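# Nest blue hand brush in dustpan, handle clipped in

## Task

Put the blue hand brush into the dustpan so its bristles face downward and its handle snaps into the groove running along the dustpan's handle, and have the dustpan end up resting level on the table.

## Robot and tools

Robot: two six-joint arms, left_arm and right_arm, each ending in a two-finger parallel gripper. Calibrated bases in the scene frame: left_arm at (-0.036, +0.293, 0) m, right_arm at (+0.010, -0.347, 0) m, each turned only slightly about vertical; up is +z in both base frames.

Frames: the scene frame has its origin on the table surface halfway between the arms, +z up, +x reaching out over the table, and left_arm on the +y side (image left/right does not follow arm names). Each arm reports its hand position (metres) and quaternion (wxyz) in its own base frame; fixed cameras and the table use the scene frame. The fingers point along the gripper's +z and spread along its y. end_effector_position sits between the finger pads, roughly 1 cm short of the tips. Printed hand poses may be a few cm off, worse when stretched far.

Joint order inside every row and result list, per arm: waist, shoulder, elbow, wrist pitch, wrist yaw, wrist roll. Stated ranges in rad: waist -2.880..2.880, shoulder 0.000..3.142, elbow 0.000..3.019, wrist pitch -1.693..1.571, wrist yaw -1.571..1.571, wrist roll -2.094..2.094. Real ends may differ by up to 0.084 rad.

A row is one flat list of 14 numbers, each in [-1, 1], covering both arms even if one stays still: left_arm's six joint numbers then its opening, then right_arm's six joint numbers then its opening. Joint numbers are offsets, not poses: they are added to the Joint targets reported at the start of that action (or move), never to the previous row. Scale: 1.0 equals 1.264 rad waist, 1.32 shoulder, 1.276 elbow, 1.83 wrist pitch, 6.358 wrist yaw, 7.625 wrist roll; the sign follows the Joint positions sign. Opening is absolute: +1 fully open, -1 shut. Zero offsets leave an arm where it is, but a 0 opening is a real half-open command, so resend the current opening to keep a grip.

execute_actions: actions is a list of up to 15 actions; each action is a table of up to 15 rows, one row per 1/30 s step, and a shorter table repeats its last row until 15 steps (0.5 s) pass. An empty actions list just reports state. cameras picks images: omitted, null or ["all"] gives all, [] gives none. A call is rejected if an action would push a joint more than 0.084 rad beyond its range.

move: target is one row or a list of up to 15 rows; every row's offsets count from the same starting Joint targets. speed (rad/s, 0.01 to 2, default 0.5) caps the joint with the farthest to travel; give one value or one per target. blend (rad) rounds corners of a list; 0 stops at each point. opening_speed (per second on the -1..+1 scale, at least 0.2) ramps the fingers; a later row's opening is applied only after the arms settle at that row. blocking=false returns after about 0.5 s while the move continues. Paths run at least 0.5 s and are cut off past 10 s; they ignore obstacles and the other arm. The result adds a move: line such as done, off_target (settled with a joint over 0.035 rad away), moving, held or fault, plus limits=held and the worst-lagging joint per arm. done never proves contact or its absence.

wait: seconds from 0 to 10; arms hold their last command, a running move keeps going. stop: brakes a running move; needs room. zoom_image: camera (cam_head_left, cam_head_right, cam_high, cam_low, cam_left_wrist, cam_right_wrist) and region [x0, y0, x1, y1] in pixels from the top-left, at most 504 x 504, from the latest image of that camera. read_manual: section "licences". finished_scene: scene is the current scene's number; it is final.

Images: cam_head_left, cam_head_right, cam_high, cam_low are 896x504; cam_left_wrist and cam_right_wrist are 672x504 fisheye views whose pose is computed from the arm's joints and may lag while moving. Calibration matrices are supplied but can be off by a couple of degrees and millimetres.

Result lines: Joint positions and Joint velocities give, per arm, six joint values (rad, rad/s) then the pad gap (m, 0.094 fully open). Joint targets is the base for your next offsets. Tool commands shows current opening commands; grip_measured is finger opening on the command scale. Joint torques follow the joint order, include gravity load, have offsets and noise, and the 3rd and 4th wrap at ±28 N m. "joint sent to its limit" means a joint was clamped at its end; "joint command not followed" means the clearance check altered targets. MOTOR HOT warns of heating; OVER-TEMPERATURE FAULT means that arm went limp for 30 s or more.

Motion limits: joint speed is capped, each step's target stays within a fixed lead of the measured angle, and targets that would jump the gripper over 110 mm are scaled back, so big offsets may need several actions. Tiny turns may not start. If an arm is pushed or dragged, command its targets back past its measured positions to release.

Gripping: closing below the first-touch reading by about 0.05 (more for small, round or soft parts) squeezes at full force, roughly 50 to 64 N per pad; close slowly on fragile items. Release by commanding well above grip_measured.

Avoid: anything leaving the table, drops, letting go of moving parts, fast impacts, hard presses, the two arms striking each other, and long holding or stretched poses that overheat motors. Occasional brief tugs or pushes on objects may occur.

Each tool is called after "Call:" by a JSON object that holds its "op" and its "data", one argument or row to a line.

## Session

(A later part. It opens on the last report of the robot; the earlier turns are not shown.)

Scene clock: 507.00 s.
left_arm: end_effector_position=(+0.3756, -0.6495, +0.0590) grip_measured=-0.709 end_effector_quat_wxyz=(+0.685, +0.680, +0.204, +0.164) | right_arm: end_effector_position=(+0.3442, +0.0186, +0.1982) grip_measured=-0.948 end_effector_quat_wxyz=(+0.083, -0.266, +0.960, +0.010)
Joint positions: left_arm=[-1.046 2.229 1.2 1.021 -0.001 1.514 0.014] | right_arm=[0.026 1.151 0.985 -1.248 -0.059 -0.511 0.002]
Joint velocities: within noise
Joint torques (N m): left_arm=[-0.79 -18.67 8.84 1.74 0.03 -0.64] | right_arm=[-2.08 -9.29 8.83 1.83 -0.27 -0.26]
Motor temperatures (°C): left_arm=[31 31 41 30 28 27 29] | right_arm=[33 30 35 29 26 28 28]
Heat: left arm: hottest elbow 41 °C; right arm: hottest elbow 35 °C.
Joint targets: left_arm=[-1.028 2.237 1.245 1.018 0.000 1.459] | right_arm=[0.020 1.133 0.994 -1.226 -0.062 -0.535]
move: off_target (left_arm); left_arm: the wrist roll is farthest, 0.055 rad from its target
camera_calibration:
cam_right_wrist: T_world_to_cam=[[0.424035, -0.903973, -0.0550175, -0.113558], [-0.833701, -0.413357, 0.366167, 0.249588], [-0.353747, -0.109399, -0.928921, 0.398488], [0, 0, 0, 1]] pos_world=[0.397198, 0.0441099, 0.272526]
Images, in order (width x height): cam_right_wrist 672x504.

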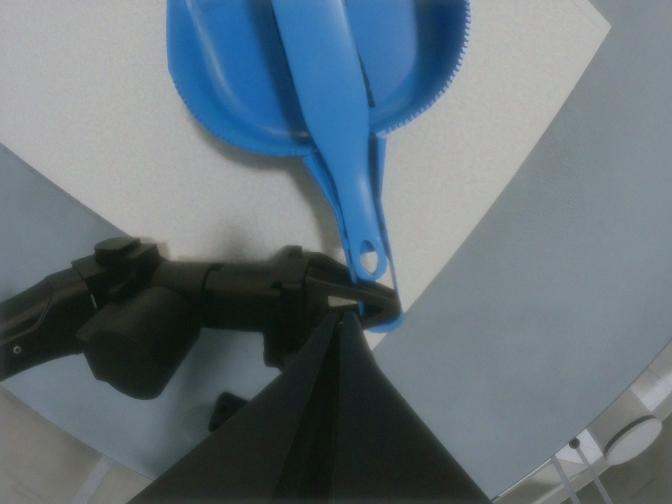

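Call:
{"op": "move", "data": {
  "target": [0, 0, 0, 0, 0, 0, -0.74, -0.0915, 0.0530, -0.0952, 0.0091, 0, -0.0312, -0.95],
  "speed": 0.3,
  "cameras": ["cam_right_wrist"]
}}

Call:
{"op": "zoom_image", "data": {
  "camera": "cam_right_wrist",
  "region": [270, 100, 430, 260]
}}

Scene clock: 513.03 s.
left_arm: end_effector_position=(+0.3756, -0.6495, +0.0590) grip_measured=-0.709 end_effector_quat_wxyz=(+0.685, +0.680, +0.204, +0.164) | right_arm: end_effector_position=(+0.3090, -0.0174, +0.1350) grip_measured=-0.948 end_effector_quat_wxyz=(+0.012, -0.324, +0.946, +0.027)
Joint positions: left_arm=[-1.046 2.229 1.2 1.021 -0.001 1.514 0.014] | right_arm=[-0.088 1.204 0.862 -1.229 -0.059 -0.748 0.002]
Joint velocities: within noise
Joint torques (N m): left_arm=[-0.79 -18.73 8.83 1.74 0.03 -0.64] | right_arm=[-2.2 -7.82 8.38 1.43 -0.27 -0.26]
Motor temperatures (°C): left_arm=[31 31 41 30 28 27 29] | right_arm=[33 30 35 29 26 28 28]
Heat: left arm: hottest elbow 41 °C; right arm: hottest elbow 35 °C.
Joint targets: left_arm=[-1.028 2.237 1.245 1.018 0.000 1.459] | right_arm=[-0.096 1.203 0.873 -1.209 -0.062 -0.772]
move: off_target (left_arm); left_arm: the wrist roll is farthest, 0.055 rad from its target
camera_calibration:
cam_right_wrist: T_world_to_cam=[[0.520705, -0.846653, -0.109748, -0.156097], [-0.716847, -0.503404, 0.482406, 0.175147], [-0.463678, -0.172519, -0.869045, 0.348128], [0, 0, 0, 1]] pos_world=[0.368254, 0.0160681, 0.200916]
Images, in order (width x height): cam_right_wrist 672x504.

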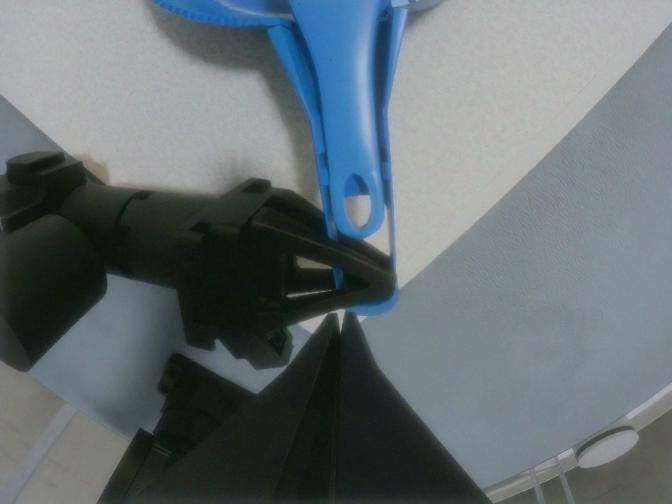

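Scaled by 3.150 from the camera's 672x504 image, which has a finer 960x720 frame.

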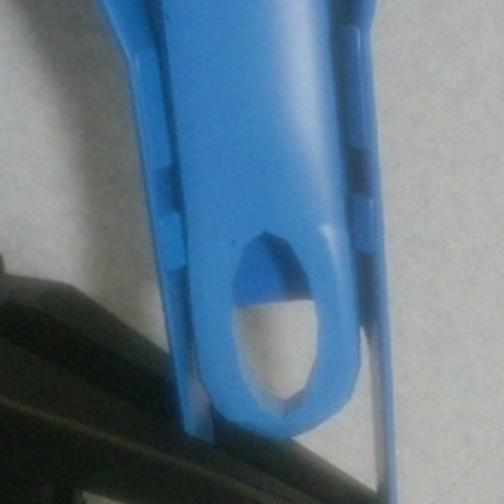

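Call:
{"op": "move", "data": {
  "target": [0, 0, 0, 0, 0, 0, 0.2, 0.1044, -0.0545, 0.1356, -0.0306, 0, 0.0374, -0.95],
  "speed": 0.3,
  "opening_speed": 0.4,
  "cameras": ["cam_right_wrist"]
}}

Call:
{"op": "zoom_image", "data": {
  "camera": "cam_right_wrist",
  "region": [230, 140, 430, 340]
}}

Scene clock: 524.97 s.
left_arm: end_effector_position=(+0.3756, -0.6495, +0.0590) grip_measured=+0.197 end_effector_quat_wxyz=(+0.688, +0.676, +0.216, +0.151) | right_arm: end_effector_position=(+0.3431, +0.0197, +0.1974) grip_measured=-0.948 end_effector_quat_wxyz=(+0.082, -0.268, +0.960, +0.010)
Joint positions: left_arm=[-1.046 2.229 1.2 1.021 -0.001 1.479 0.056] | right_arm=[0.029 1.15 0.982 -1.248 -0.059 -0.511 0.002]
Joint velocities: within noise
Joint torques (N m): left_arm=[-0.79 -18.67 8.81 1.74 0.03 -0.26] | right_arm=[-0.26 -9.35 13.12 0.21 -0.25 0.23]
Motor temperatures (°C): left_arm=[31 31 41 30 28 27 29] | right_arm=[33 30 36 29 26 28 28]
Heat: left arm: hottest elbow 41 °C; right arm: hottest elbow 36 °C.
Joint targets: left_arm=[-1.028 2.237 1.245 1.018 0.000 1.459] | right_arm=[0.036 1.131 1.046 -1.266 -0.062 -0.487]
move: off_target (left_arm, right_arm); left_arm: the elbow is farthest, 0.045 rad from its target; right_arm: the elbow is farthest, 0.064 rad from its target
camera_calibration:
cam_right_wrist: T_world_to_cam=[[0.426752, -0.902625, -0.0561292, -0.112849], [-0.831698, -0.41608, 0.367636, 0.248406], [-0.355191, -0.110207, -0.928275, 0.397836], [0, 0, 0, 1]] pos_world=[0.396065, 0.0453401, 0.271644]
Images, in order (width x height): cam_right_wrist 672x504.

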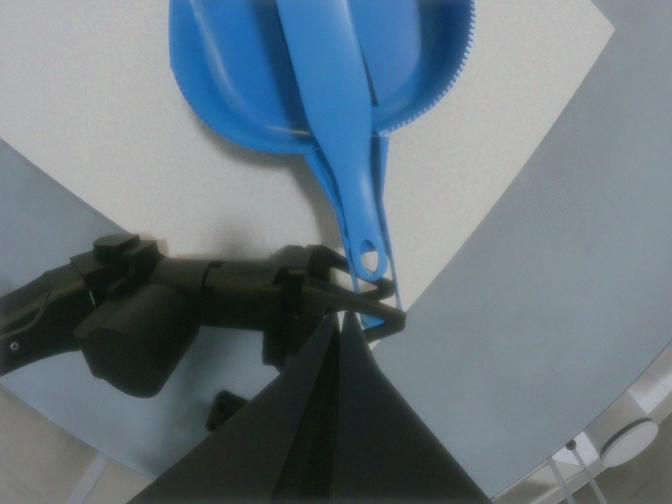

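Scaled by 2.520 from the camera's 672x504 image, which has a finer 960x720 frame.

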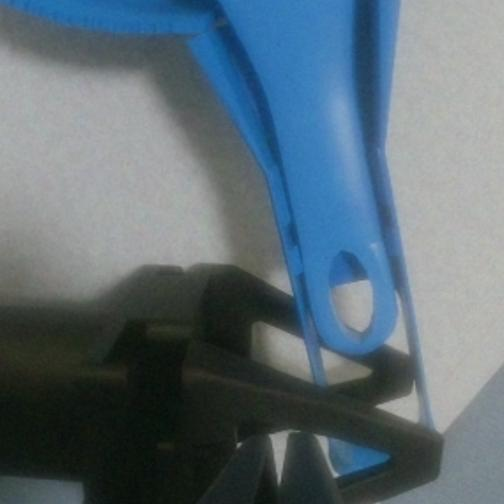

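Call:
{"op": "move", "data": {
  "target": [0, -0.1106, -0.2735, 0.1158, 0, 0, 0.2, 0, 0, 0, 0, 0, 0, -0.95],
  "speed": 0.3,
  "cameras": ["cam_right_wrist"]
}}

Call:
{"op": "zoom_image", "data": {
  "camera": "cam_right_wrist",
  "region": [290, 150, 430, 340]
}}

Scene clock: 528.17 s.
left_arm: end_effector_position=(+0.3281, -0.5673, +0.0581) grip_measured=+0.198 end_effector_quat_wxyz=(+0.687, +0.677, +0.216, +0.151) | right_arm: end_effector_position=(+0.3431, +0.0197, +0.1974) grip_measured=-0.948 end_effector_quat_wxyz=(+0.082, -0.268, +0.960, +0.010)
Joint positions: left_arm=[-1.046 2.117 0.901 1.207 -0.001 1.479 0.056] | right_arm=[0.029 1.15 0.982 -1.248 -0.059 -0.51 0.002]
Joint velocities: within noise
Joint torques (N m): left_arm=[-0.79 -18.08 3.62 2.74 0.03 -0.26] | right_arm=[-0.32 -9.35 13.14 0.23 -0.25 0.23]
Motor temperatures (°C): left_arm=[31 31 41 30 28 27 29] | right_arm=[33 30 36 29 26 28 28]
Heat: left arm: hottest elbow 41 °C; right arm: hottest elbow 36 °C.
Joint targets: left_arm=[-1.028 2.091 0.896 1.230 0.000 1.459] | right_arm=[0.036 1.131 1.046 -1.266 -0.062 -0.487]
move: off_target (right_arm); right_arm: the elbow is farthest, 0.064 rad from its target
camera_calibration:
cam_right_wrist: T_world_to_cam=[[0.426411, -0.902782, -0.056192, -0.112717], [-0.831846, -0.415788, 0.367632, 0.248451], [-0.355255, -0.110019, -0.928272, 0.397854], [0, 0, 0, 1]] pos_world=[0.396077, 0.0453159, 0.271644]
Images, in order (width x height): cam_right_wrist 672x504.

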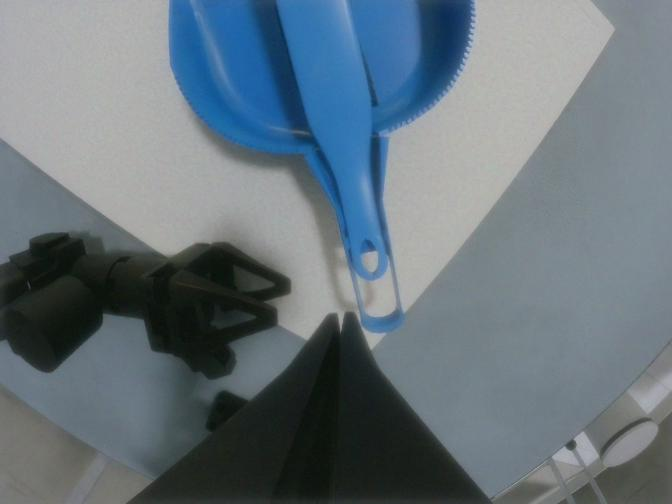

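Scaled by 2.653 from the camera's 672x504 image, which has a finer 960x720 frame.

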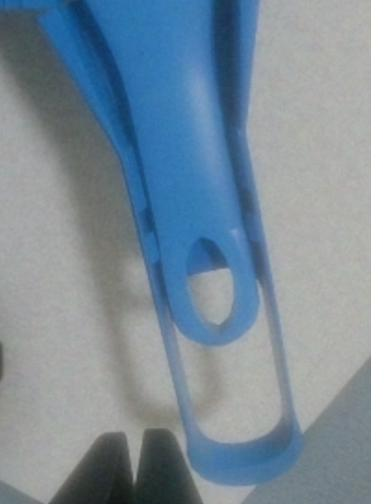

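Call:
{"op": "execute_actions", "data": {
  "actions": [],
  "cameras": ["cam_left_wrist"]
}}

Call:
{"op": "zoom_image", "data": {
  "camera": "cam_left_wrist",
  "region": [230, 160, 450, 380]
}}

Scene clock: 528.60 s.
left_arm: end_effector_position=(+0.3281, -0.5673, +0.0581) grip_measured=+0.198 end_effector_quat_wxyz=(+0.687, +0.677, +0.216, +0.151) | right_arm: end_effector_position=(+0.3431, +0.0197, +0.1974) grip_measured=-0.948 end_effector_quat_wxyz=(+0.082, -0.268, +0.960, +0.010)
Joint positions: left_arm=[-1.046 2.117 0.901 1.207 -0.001 1.479 0.056] | right_arm=[0.029 1.15 0.982 -1.248 -0.059 -0.51 0.002]
Joint velocities: within noise
Joint torques (N m): left_arm=[-0.79 -18.08 3.62 2.73 0.03 -0.26] | right_arm=[-0.26 -9.41 13.14 0.23 -0.25 0.23]
Motor temperatures (°C): left_arm=[31 31 41 30 28 27 29] | right_arm=[33 30 36 29 26 28 28]
Heat: left arm: hottest elbow 41 °C; right arm: hottest elbow 36 °C.
Joint targets: left_arm=[-1.028 2.091 0.896 1.230 0.000 1.459] | right_arm=[0.036 1.131 1.046 -1.266 -0.062 -0.487]
Tool commands: left_gripper/opening=+0.2 right_gripper/opening=-0.95
camera_calibration:
cam_left_wrist: T_world_to_cam=[[0.0456099, -0.00956358, -0.998914, 0.0416501], [0.485968, 0.873867, 0.0138227, 0.365948], [0.872786, -0.486071, 0.0445046, -0.480844], [0, 0, 0, 1]] pos_world=[0.239935, -0.553115, 0.0579462]
Images, in order (width x height): cam_left_wrist 672x504.

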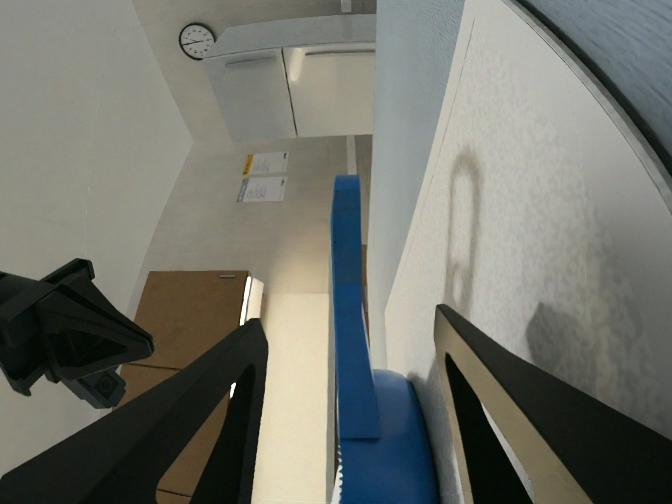

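Scaled by 2.291 from the camera's 672x504 image, which has a finer 960x720 frame.

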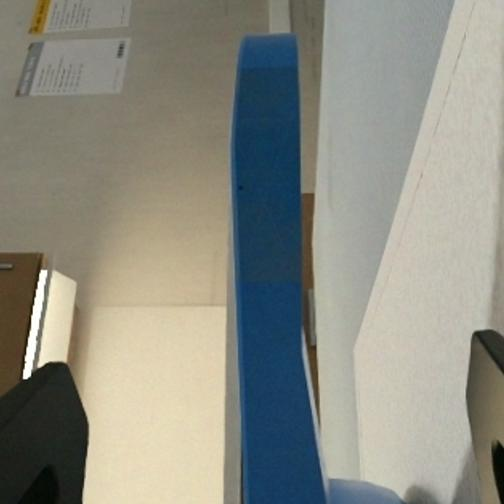

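Call:
{"op": "execute_actions", "data": {
  "actions": [],
  "cameras": ["cam_right_wrist", "cam_left_wrist"]
}}

Scene clock: 531.53 s.
left_arm: end_effector_position=(+0.3281, -0.5673, +0.0581) grip_measured=+0.198 end_effector_quat_wxyz=(+0.687, +0.677, +0.216, +0.151) | right_arm: end_effector_position=(+0.3431, +0.0197, +0.1974) grip_measured=-0.948 end_effector_quat_wxyz=(+0.082, -0.268, +0.960, +0.010)
Joint positions: left_arm=[-1.046 2.117 0.901 1.207 -0.001 1.479 0.056] | right_arm=[0.029 1.15 0.982 -1.248 -0.059 -0.51 0.002]
Joint velocities: within noise
Joint torques (N m): left_arm=[-0.79 -18.08 3.6 2.73 0.03 -0.25] | right_arm=[-0.26 -9.35 13.15 0.23 -0.25 0.23]
Motor temperatures (°C): left_arm=[31 31 41 30 28 27 28] | right_arm=[33 30 36 29 26 28 28]
Heat: left arm: hottest elbow 41 °C; right arm: hottest elbow 36 °C.
Joint targets: left_arm=[-1.028 2.091 0.896 1.230 0.000 1.459] | right_arm=[0.036 1.131 1.046 -1.266 -0.062 -0.487]
Tool commands: left_gripper/opening=+0.2 right_gripper/opening=-0.95
camera_calibration:
cam_left_wrist: T_world_to_cam=[[0.0456099, -0.00956358, -0.998914, 0.0416501], [0.485968, 0.873867, 0.0138227, 0.365948], [0.872786, -0.486071, 0.0445046, -0.480844], [0, 0, 0, 1]] pos_world=[0.239935, -0.553115, 0.0579462]
cam_right_wrist: T_world_to_cam=[[0.426411, -0.902782, -0.056192, -0.112717], [-0.831846, -0.415788, 0.367632, 0.248451], [-0.355255, -0.110019, -0.928272, 0.397854], [0, 0, 0, 1]] pos_world=[0.396077, 0.0453159, 0.271644]
Images, in order (width x height): cam_left_wrist 672x504, cam_right_wrist 672x504.

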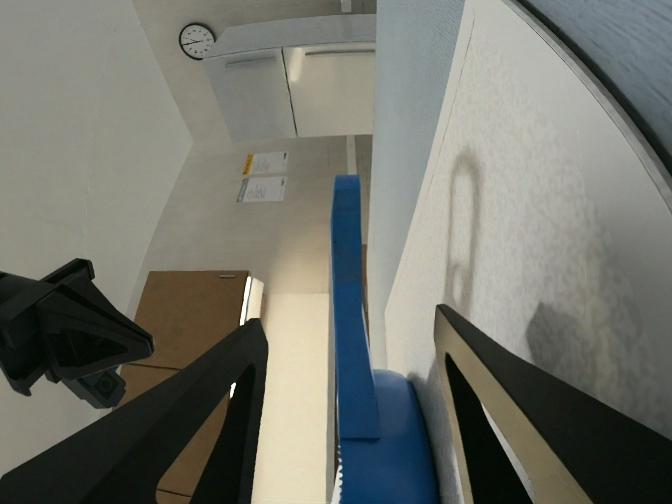

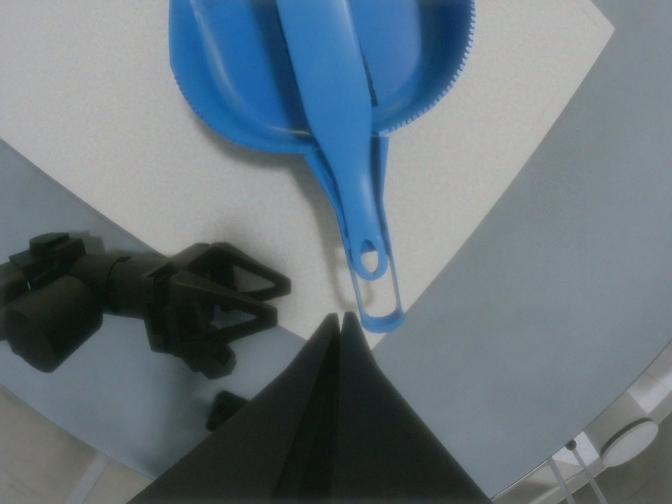

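Call:
{"op": "zoom_image", "data": {
  "camera": "cam_right_wrist",
  "region": [260, 100, 460, 350]
}}

Call:
{"op": "zoom_image", "data": {
  "camera": "cam_left_wrist",
  "region": [270, 160, 470, 504]
}}

Scaled by 2.016 from the camera's 672x504 image, which has a finer 960x720 frame.

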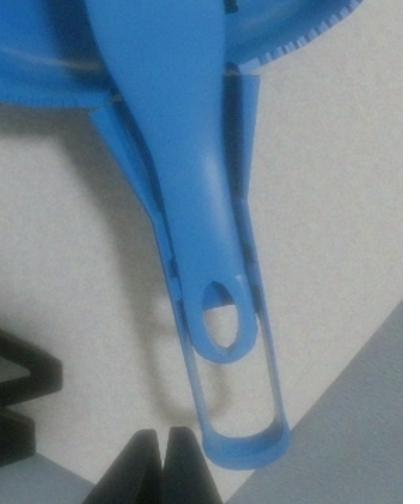

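Scaled by 1.465 from the camera's 672x504 image, which has a finer 960x720 frame.

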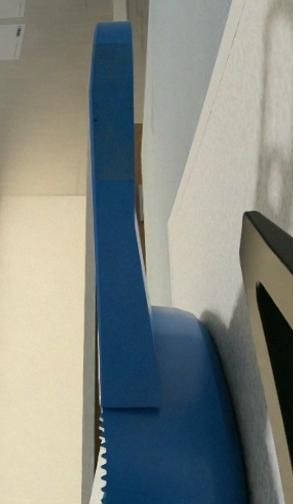

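Call:
{"op": "zoom_image", "data": {
  "camera": "cam_left_wrist",
  "region": [310, 165, 390, 285]
}}

Call:
{"op": "zoom_image", "data": {
  "camera": "cam_left_wrist",
  "region": [310, 270, 400, 450]
}}

Scaled by 4.200 from the camera's 672x504 image, which has a finer 960x720 frame.

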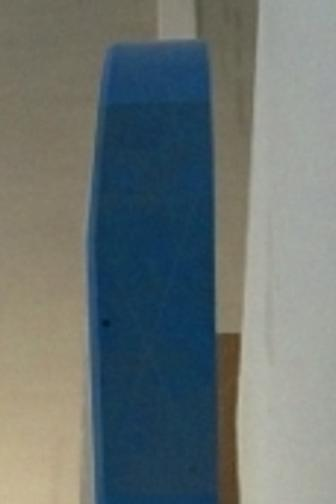

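Scaled by 2.800 from the camera's 672x504 image, which has a finer 960x720 frame.

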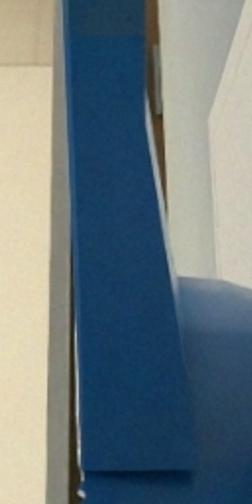

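Call:
{"op": "move", "data": {
  "target": [
    [0, -0.1649, -0.2291, 0.0457, 0, 0, 0.2, 0, 0, 0, 0, 0, 0, -0.95],
    [0.353, -0.1649, -0.2291, 0.0457, 0, 0, 0.2, -0.0364, 0.1504, -0.1293, 0.0948, 0, -0.0262, -0.95]
  ],
  "speed": 0.6,
  "blend": [0.1, 0],
  "cameras": ["cam_right_wrist", "cam_low"]
}}

Scene clock: 545.87 s.
left_arm: end_effector_position=(+0.4682, -0.3080, +0.1025) grip_measured=+0.198 end_effector_quat_wxyz=(+0.639, +0.604, +0.363, +0.308) | right_arm: end_effector_position=(+0.3387, +0.0118, +0.0976) grip_measured=-0.948 end_effector_quat_wxyz=(+0.007, -0.328, +0.944, +0.029)
Joint positions: left_arm=[-0.581 1.895 0.61 1.291 -0.001 1.478 0.056] | right_arm=[0.006 1.334 0.868 -1.112 -0.059 -0.663 0.002]
Joint velocities: within noise
Joint torques (N m): left_arm=[-1.49 -13.86 3.02 2.74 0.02 -0.26] | right_arm=[-2.26 -9.88 8.14 1.44 -0.26 -0.27]
Motor temperatures (°C): left_arm=[31 31 39 30 28 26 28] | right_arm=[33 30 36 29 26 28 28]
Heat: left arm: hottest elbow 39 °C; right arm: hottest elbow 36 °C.
Joint targets: left_arm=[-0.582 1.874 0.604 1.314 0.000 1.459] | right_arm=[-0.010 1.330 0.881 -1.092 -0.062 -0.687]
move: done
camera_calibration:
cam_right_wrist: T_world_to_cam=[[0.526311, -0.842294, -0.116353, -0.152283], [-0.706721, -0.509418, 0.490958, 0.224905], [-0.472803, -0.176167, -0.863378, 0.336976], [0, 0, 0, 1]] pos_world=[0.398416, 0.0456676, 0.1628]
Images, in order (width x height): cam_low 896x504, cam_right_wrist 672x504.

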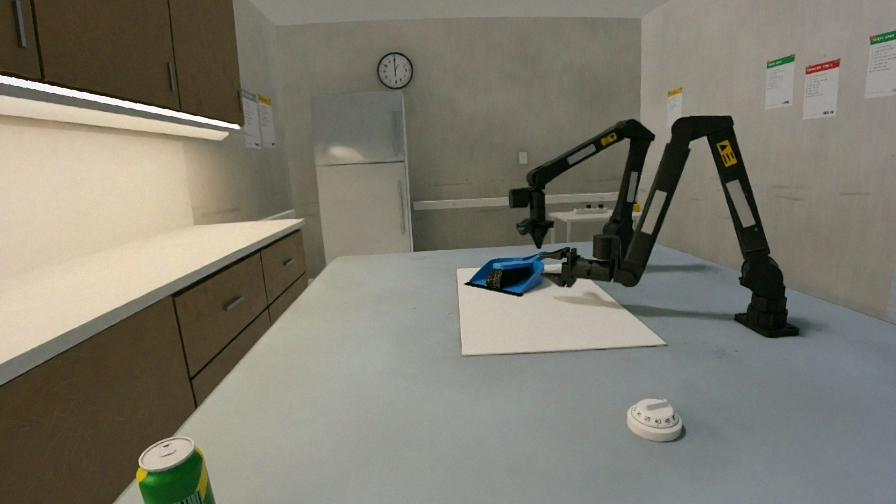

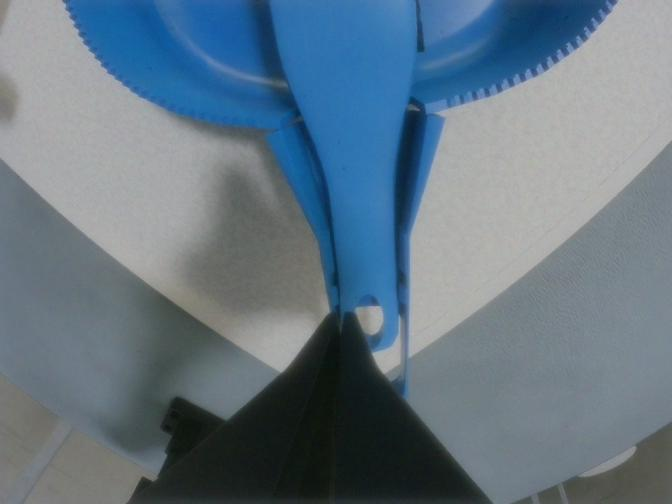

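Call:
{"op": "zoom_image", "data": {
  "camera": "cam_right_wrist",
  "region": [270, 200, 450, 400]
}}

Scaled by 2.520 from the camera's 672x504 image, which has a finer 960x720 frame.

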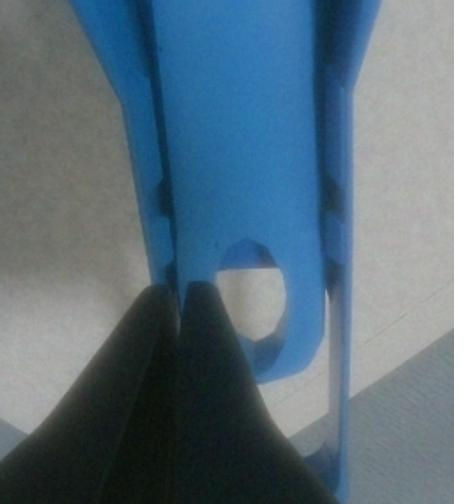

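Call:
{"op": "move", "data": {
  "target": [0, 0, 0, 0, 0, 0, 0.2, -0.0095, 0.0265, -0.0259, 0.0410, 0, 0, -0.95],
  "speed": 0.3,
  "cameras": ["cam_right_wrist"]
}}

Call:
{"op": "zoom_image", "data": {
  "camera": "cam_right_wrist",
  "region": [270, 200, 450, 400]
}}

Scene clock: 549.97 s.
left_arm: end_effector_position=(+0.4682, -0.3080, +0.1025) grip_measured=+0.198 end_effector_quat_wxyz=(+0.639, +0.604, +0.363, +0.308) | right_arm: end_effector_position=(+0.3427, +0.0086, +0.0770) grip_measured=-0.948 end_effector_quat_wxyz=(+0.012, -0.324, +0.946, +0.027)
Joint positions: left_arm=[-0.581 1.895 0.61 1.291 -0.001 1.478 0.056] | right_arm=[-0.003 1.366 0.838 -1.036 -0.059 -0.664 0.002]
Joint velocities: within noise
Joint torques (N m): left_arm=[-1.49 -13.86 3.02 2.73 0.02 -0.26] | right_arm=[-2.2 -9.93 7.71 1.44 -0.27 -0.25]
Motor temperatures (°C): left_arm=[31 32 38 30 28 26 28] | right_arm=[33 30 36 29 26 28 28]
Heat: left arm: hottest elbow 38 °C; right arm: hottest elbow 36 °C.
Joint targets: left_arm=[-0.582 1.874 0.604 1.314 0.000 1.459] | right_arm=[-0.022 1.365 0.848 -1.017 -0.062 -0.687]
move: done
camera_calibration:
cam_right_wrist: T_world_to_cam=[[0.520573, -0.846711, -0.109927, -0.157928], [-0.716982, -0.503416, 0.482192, 0.240407], [-0.463616, -0.1722, -0.869142, 0.317821], [0, 0, 0, 1]] pos_world=[0.401927, 0.042034, 0.142949]
Images, in order (width x height): cam_right_wrist 672x504.

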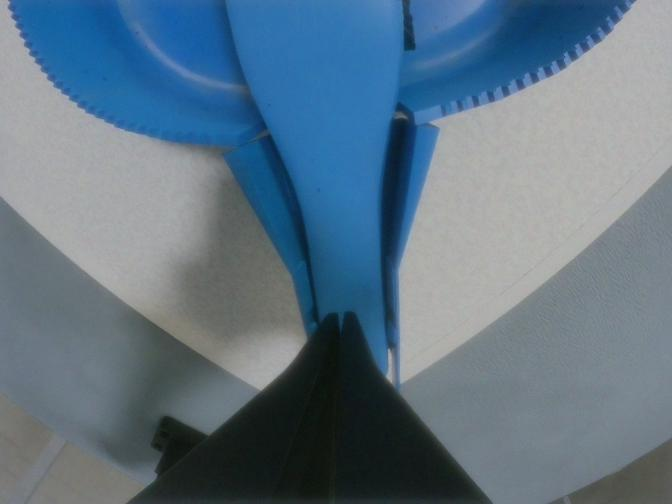

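Scaled by 2.520 from the camera's 672x504 image, which has a finer 960x720 frame.

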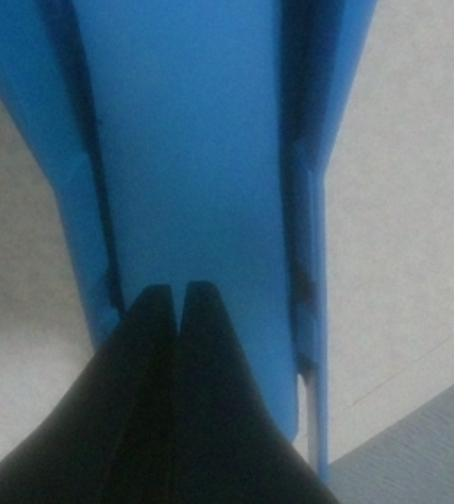

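Call:
{"op": "move", "data": {
  "target": [
    [0, 0, 0, 0, 0, 0, 0.2, 0, 0.0106, -0.0055, 0.0077, 0, 0, -0.95],
    [0, 0, 0, 0, 0, 0, 0.2, -0.0079, 0.0258, -0.0376, 0.0262, 0, 0, -0.95]
  ],
  "speed": 0.04,
  "blend": [0.01, 0],
  "cameras": ["cam_right_wrist", "cam_low"]
}}

Call:
{"op": "zoom_image", "data": {
  "camera": "cam_low",
  "region": [450, 230, 610, 320]
}}

Scene clock: 553.87 s.
left_arm: end_effector_position=(+0.4682, -0.3080, +0.1025) grip_measured=+0.198 end_effector_quat_wxyz=(+0.639, +0.604, +0.363, +0.308) | right_arm: end_effector_position=(+0.3354, +0.0050, +0.0558) grip_measured=-0.948 end_effector_quat_wxyz=(+0.005, -0.319, +0.947, +0.030)
Joint positions: left_arm=[-0.581 1.895 0.61 1.291 -0.001 1.478 0.056] | right_arm=[-0.014 1.392 0.798 -0.987 -0.059 -0.664 0.002]
Joint velocities: within noise
Joint torques (N m): left_arm=[-1.49 -13.86 3.02 2.73 0.02 -0.25] | right_arm=[-2.32 -9 6.8 1.37 -0.26 -0.26]
Motor temperatures (°C): left_arm=[31 32 38 30 28 26 28] | right_arm=[33 30 36 29 26 28 28]
Heat: left arm: hottest elbow 38 °C; right arm: hottest elbow 36 °C.
Joint targets: left_arm=[-0.582 1.874 0.604 1.314 0.000 1.459] | right_arm=[-0.032 1.399 0.800 -0.969 -0.062 -0.687]
move: done; blend cut to 0.007 rad at target 1
camera_calibration:
cam_right_wrist: T_world_to_cam=[[0.509582, -0.852226, -0.118479, -0.155279], [-0.714359, -0.4958, 0.493836, 0.241994], [-0.479602, -0.167014, -0.861446, 0.300312], [0, 0, 0, 1]] pos_world=[0.396028, 0.0378043, 0.1208]
Images, in order (width x height): cam_low 896x504, cam_right_wrist 672x504.

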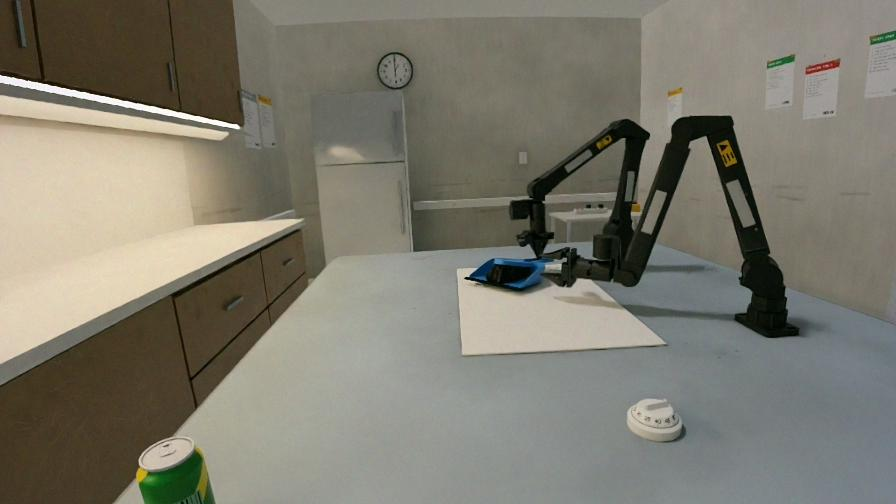

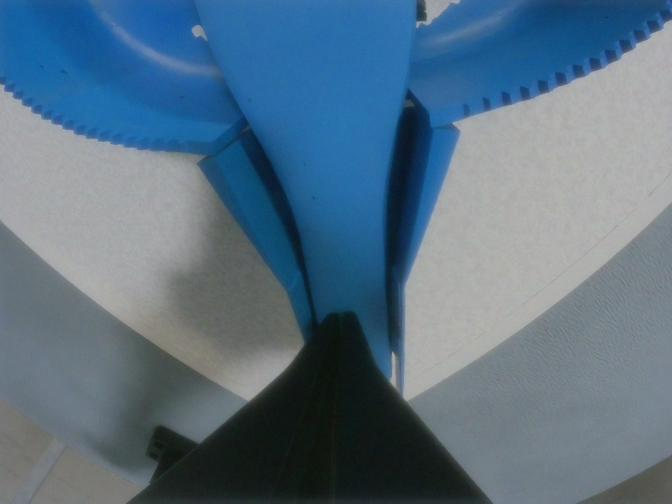

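Scaled by 3.150 from the camera's 896x504 image, which has a finer 1280x720 frame.

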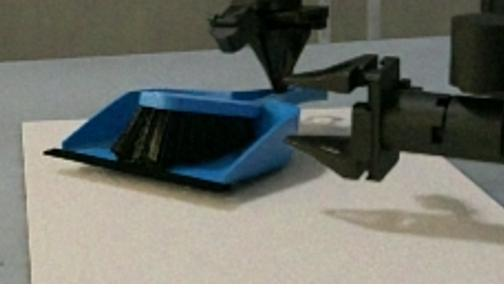

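Call:
{"op": "move", "data": {
  "target": [0, 0, 0, 0, 0, 0, 0.2, -0.0071, 0.0076, -0.0204, 0.0199, 0, 0, -0.95],
  "speed": 0.04,
  "cameras": ["cam_right_wrist", "cam_low"]
}}

Call:
{"op": "zoom_image", "data": {
  "camera": "cam_low",
  "region": [450, 230, 610, 320]
}}

Scene clock: 555.60 s.
left_arm: end_effector_position=(+0.4682, -0.3080, +0.1025) grip_measured=+0.198 end_effector_quat_wxyz=(+0.639, +0.604, +0.363, +0.308) | right_arm: end_effector_position=(+0.3315, +0.0026, +0.0452) grip_measured=-0.948 end_effector_quat_wxyz=(+0.006, -0.315, +0.949, +0.029)
Joint positions: left_arm=[-0.581 1.895 0.61 1.291 -0.001 1.478 0.056] | right_arm=[-0.022 1.4 0.772 -0.951 -0.059 -0.664 0.002]
Joint velocities: within noise
Joint torques (N m): left_arm=[-1.44 -13.86 3.02 2.73 0.02 -0.25] | right_arm=[-2.32 -8.88 6.58 1.35 -0.26 -0.25]
Motor temperatures (°C): left_arm=[31 32 38 30 28 26 28] | right_arm=[33 30 36 29 26 28 28]
Heat: left arm: hottest elbow 38 °C; right arm: hottest elbow 36 °C.
Joint targets: left_arm=[-0.582 1.874 0.604 1.314 0.000 1.459] | right_arm=[-0.041 1.409 0.774 -0.933 -0.062 -0.687]
move: done
camera_calibration:
cam_right_wrist: T_world_to_cam=[[0.50328, -0.856114, -0.117378, -0.154615], [-0.719181, -0.490284, 0.492342, 0.244848], [-0.479049, -0.16337, -0.862451, 0.288775], [0, 0, 0, 1]] pos_world=[0.392242, 0.0348538, 0.110357]
Images, in order (width x height): cam_low 896x504, cam_right_wrist 672x504.

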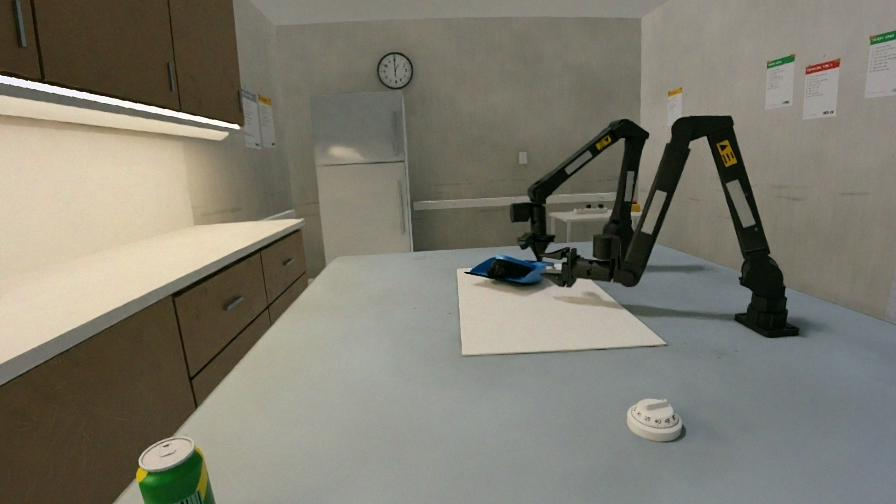

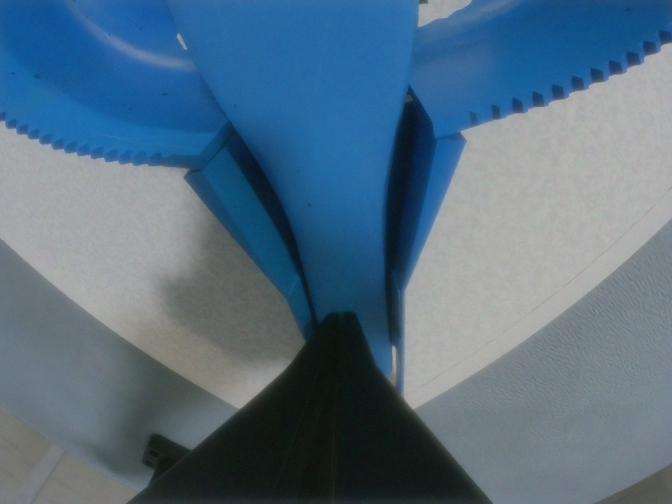

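Scaled by 3.150 from the camera's 896x504 image, which has a finer 1280x720 frame.

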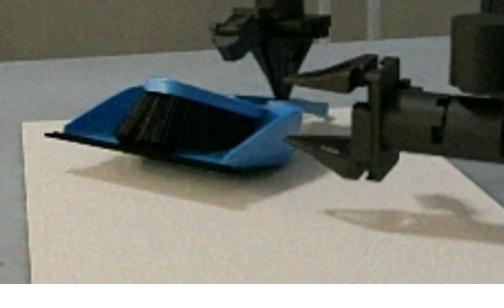

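Call:
{"op": "move", "data": {
  "target": [0, 0, 0, 0, 0, 0, 0.2, -0.0030, 0.0100, -0.0150, 0.0177, 0, 0, -0.95],
  "speed": 0.04,
  "cameras": ["cam_right_wrist", "cam_low"]
}}

Call:
{"op": "zoom_image", "data": {
  "camera": "cam_low",
  "region": [450, 230, 610, 320]
}}

Scene clock: 557.37 s.
left_arm: end_effector_position=(+0.4682, -0.3080, +0.1025) grip_measured=+0.198 end_effector_quat_wxyz=(+0.639, +0.604, +0.363, +0.308) | right_arm: end_effector_position=(+0.3312, +0.0010, +0.0405) grip_measured=-0.948 end_effector_quat_wxyz=(+0.009, -0.313, +0.949, +0.028)
Joint positions: left_arm=[-0.581 1.895 0.61 1.291 -0.001 1.478 0.056] | right_arm=[-0.026 1.405 0.761 -0.93 -0.059 -0.664 0.002]
Joint velocities: within noise
Joint torques (N m): left_arm=[-1.49 -13.86 3.02 2.73 0.02 -0.25] | right_arm=[-2.2 -8.06 5.96 1.73 -0.26 -0.25]
Motor temperatures (°C): left_arm=[31 32 38 30 28 26 28] | right_arm=[33 30 36 29 26 28 28]
Heat: left arm: hottest elbow 38 °C; right arm: hottest elbow 36 °C.
Joint targets: left_arm=[-0.582 1.874 0.604 1.314 0.000 1.459] | right_arm=[-0.045 1.422 0.755 -0.900 -0.062 -0.687]
move: done
camera_calibration:
cam_right_wrist: T_world_to_cam=[[0.500361, -0.858249, -0.114222, -0.155519], [-0.724207, -0.487168, 0.48805, 0.248112], [-0.474514, -0.161481, -0.86531, 0.282944], [0, 0, 0, 1]] pos_world=[0.391761, 0.0330877, 0.105979]
Images, in order (width x height): cam_low 896x504, cam_right_wrist 672x504.

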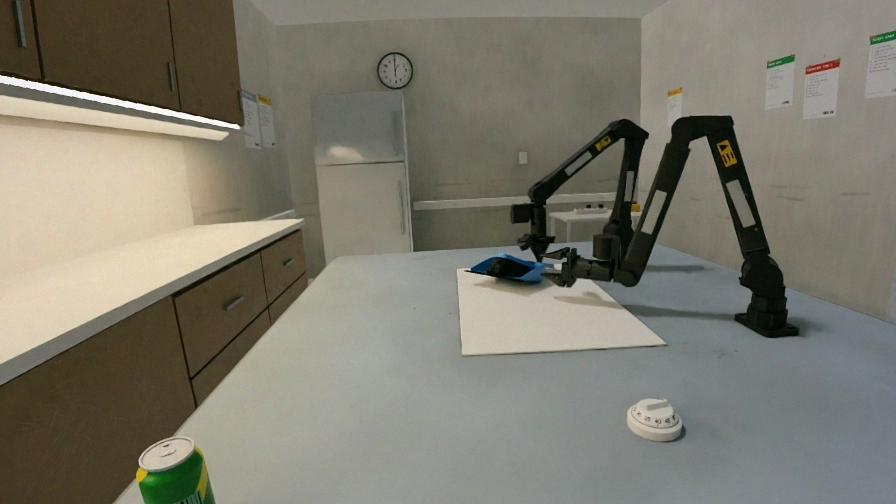

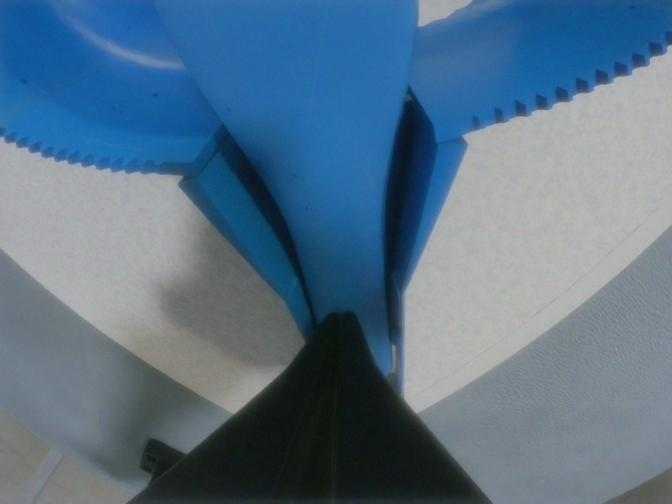

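Scaled by 3.150 from the camera's 896x504 image, which has a finer 1280x720 frame.

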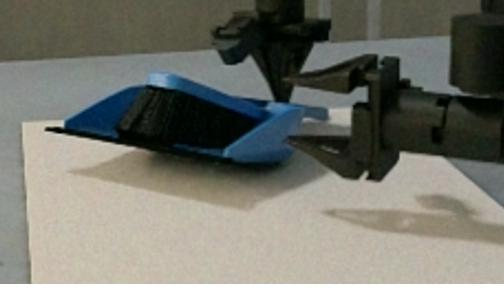

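Call:
{"op": "move", "data": {
  "target": [0, 0, 0, 0, 0, 0, 0.2, 0, 0.0360, -0.0330, 0.003, 0, 0, -0.95],
  "speed": 0.05,
  "cameras": ["cam_right_wrist", "cam_low"]
}}

Call:
{"op": "zoom_image", "data": {
  "camera": "cam_right_wrist",
  "region": [240, 200, 440, 400]
}}

Call:
{"op": "zoom_image", "data": {
  "camera": "cam_low",
  "region": [450, 230, 610, 320]
}}

Scene clock: 559.17 s.
left_arm: end_effector_position=(+0.4682, -0.3080, +0.1025) grip_measured=+0.198 end_effector_quat_wxyz=(+0.639, +0.604, +0.363, +0.308) | right_arm: end_effector_position=(+0.3296, -0.0004, +0.0387) grip_measured=-0.948 end_effector_quat_wxyz=(+0.009, -0.311, +0.950, +0.030)
Joint positions: left_arm=[-0.581 1.895 0.61 1.291 -0.001 1.478 0.056] | right_arm=[-0.032 1.405 0.755 -0.925 -0.062 -0.664 0.002]
Joint velocities: within noise
Joint torques (N m): left_arm=[-1.49 -13.86 3.02 2.74 0.02 -0.25] | right_arm=[-2.2 -4.01 3.18 1.85 -0.14 -0.24]
Motor temperatures (°C): left_arm=[31 32 38 30 28 26 28] | right_arm=[33 30 36 29 26 28 28]
Heat: left arm: hottest elbow 38 °C; right arm: hottest elbow 36 °C.
Joint targets: left_arm=[-0.582 1.874 0.604 1.314 0.000 1.459] | right_arm=[-0.045 1.470 0.713 -0.895 -0.062 -0.687]
move: off_target (right_arm); right_arm: the shoulder is farthest, 0.065 rad from its target
camera_calibration:
cam_right_wrist: T_world_to_cam=[[0.495284, -0.860761, -0.117404, -0.15434], [-0.726488, -0.484491, 0.487322, 0.247863], [-0.476349, -0.15607, -0.865294, 0.280927], [0, 0, 0, 1]] pos_world=[0.390331, 0.031082, 0.104175]
Images, in order (width x height): cam_low 896x504, cam_right_wrist 672x504.

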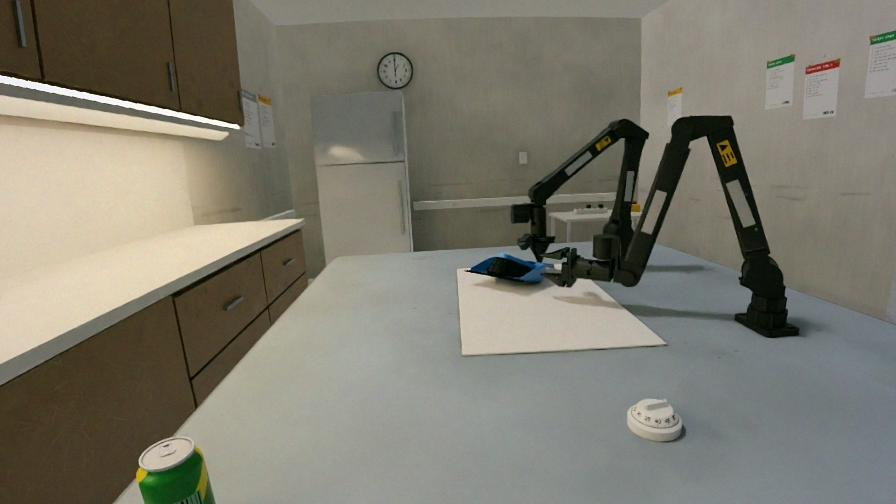

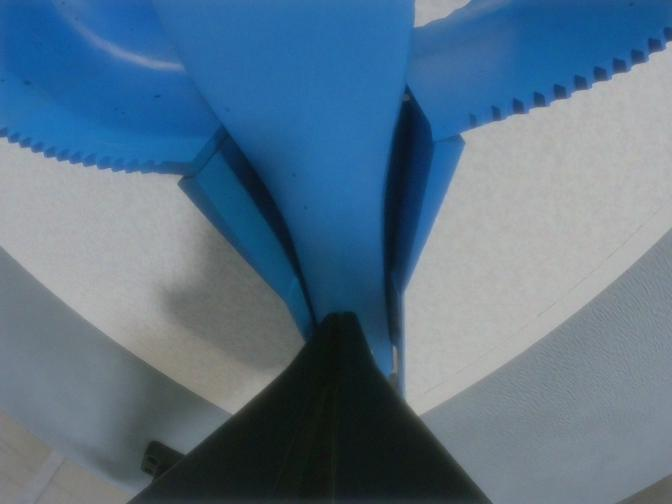

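Scaled by 2.520 from the camera's 672x504 image, which has a finer 960x720 frame.

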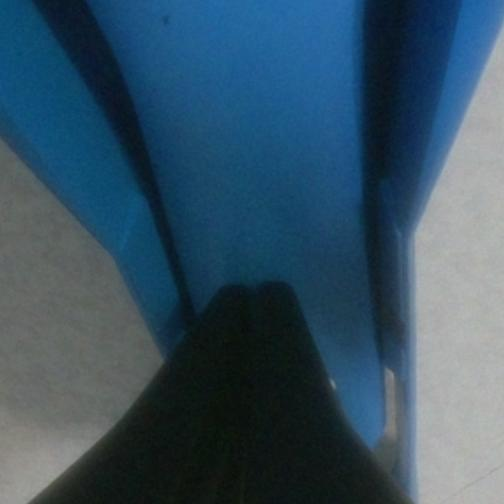

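Scaled by 3.150 from the camera's 896x504 image, which has a finer 1280x720 frame.

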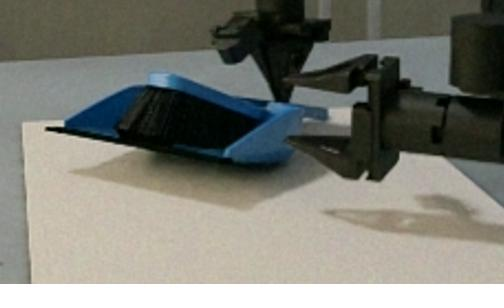

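Call:
{"op": "move", "data": {
  "target": [0, 0, 0, 0, 0, 0, 0.2, 0, 0.0270, -0.0250, 0.002, 0, 0, -0.95],
  "speed": 0.05,
  "cameras": ["cam_right_wrist"]
}}

Scene clock: 560.50 s.
left_arm: end_effector_position=(+0.4682, -0.3080, +0.1025) grip_measured=+0.198 end_effector_quat_wxyz=(+0.639, +0.604, +0.363, +0.308) | right_arm: end_effector_position=(+0.3285, -0.0004, +0.0373) grip_measured=-0.948 end_effector_quat_wxyz=(+0.011, -0.310, +0.950, +0.031)
Joint positions: left_arm=[-0.581 1.895 0.61 1.291 -0.001 1.478 0.056] | right_arm=[-0.034 1.403 0.749 -0.918 -0.065 -0.664 0.002]
Joint velocities: within noise
Joint torques (N m): left_arm=[-1.49 -13.86 3.03 2.74 0.02 -0.25] | right_arm=[-2.2 -1.55 1.21 1.73 -0.02 -0.24]
Motor temperatures (°C): left_arm=[31 32 37 30 28 26 28] | right_arm=[33 30 36 29 26 28 28]
Heat: left arm: hottest elbow 37 °C; right arm: hottest elbow 36 °C.
Joint targets: left_arm=[-0.582 1.874 0.604 1.314 0.000 1.459] | right_arm=[-0.045 1.505 0.681 -0.891 -0.062 -0.687]
move: off_target (right_arm); right_arm: the shoulder is farthest, 0.103 rad from its target
camera_calibration:
cam_right_wrist: T_world_to_cam=[[0.494235, -0.861218, -0.118473, -0.153587], [-0.728377, -0.484631, 0.484354, 0.248465], [-0.47455, -0.153092, -0.866813, 0.278695], [0, 0, 0, 1]] pos_world=[0.38914, 0.0308079, 0.103036]
Images, in order (width x height): cam_right_wrist 672x504.

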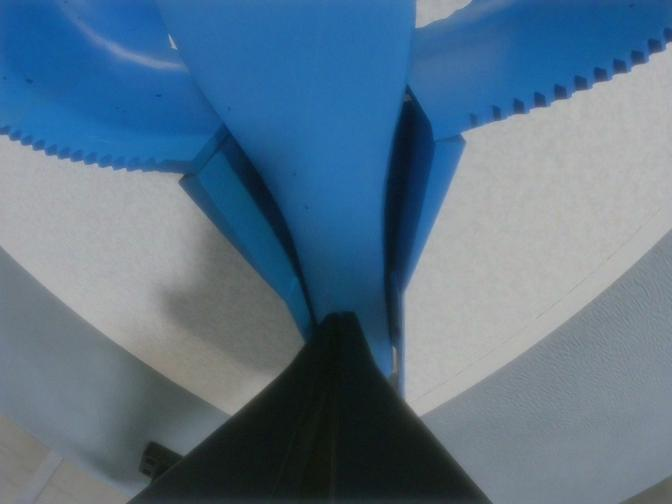

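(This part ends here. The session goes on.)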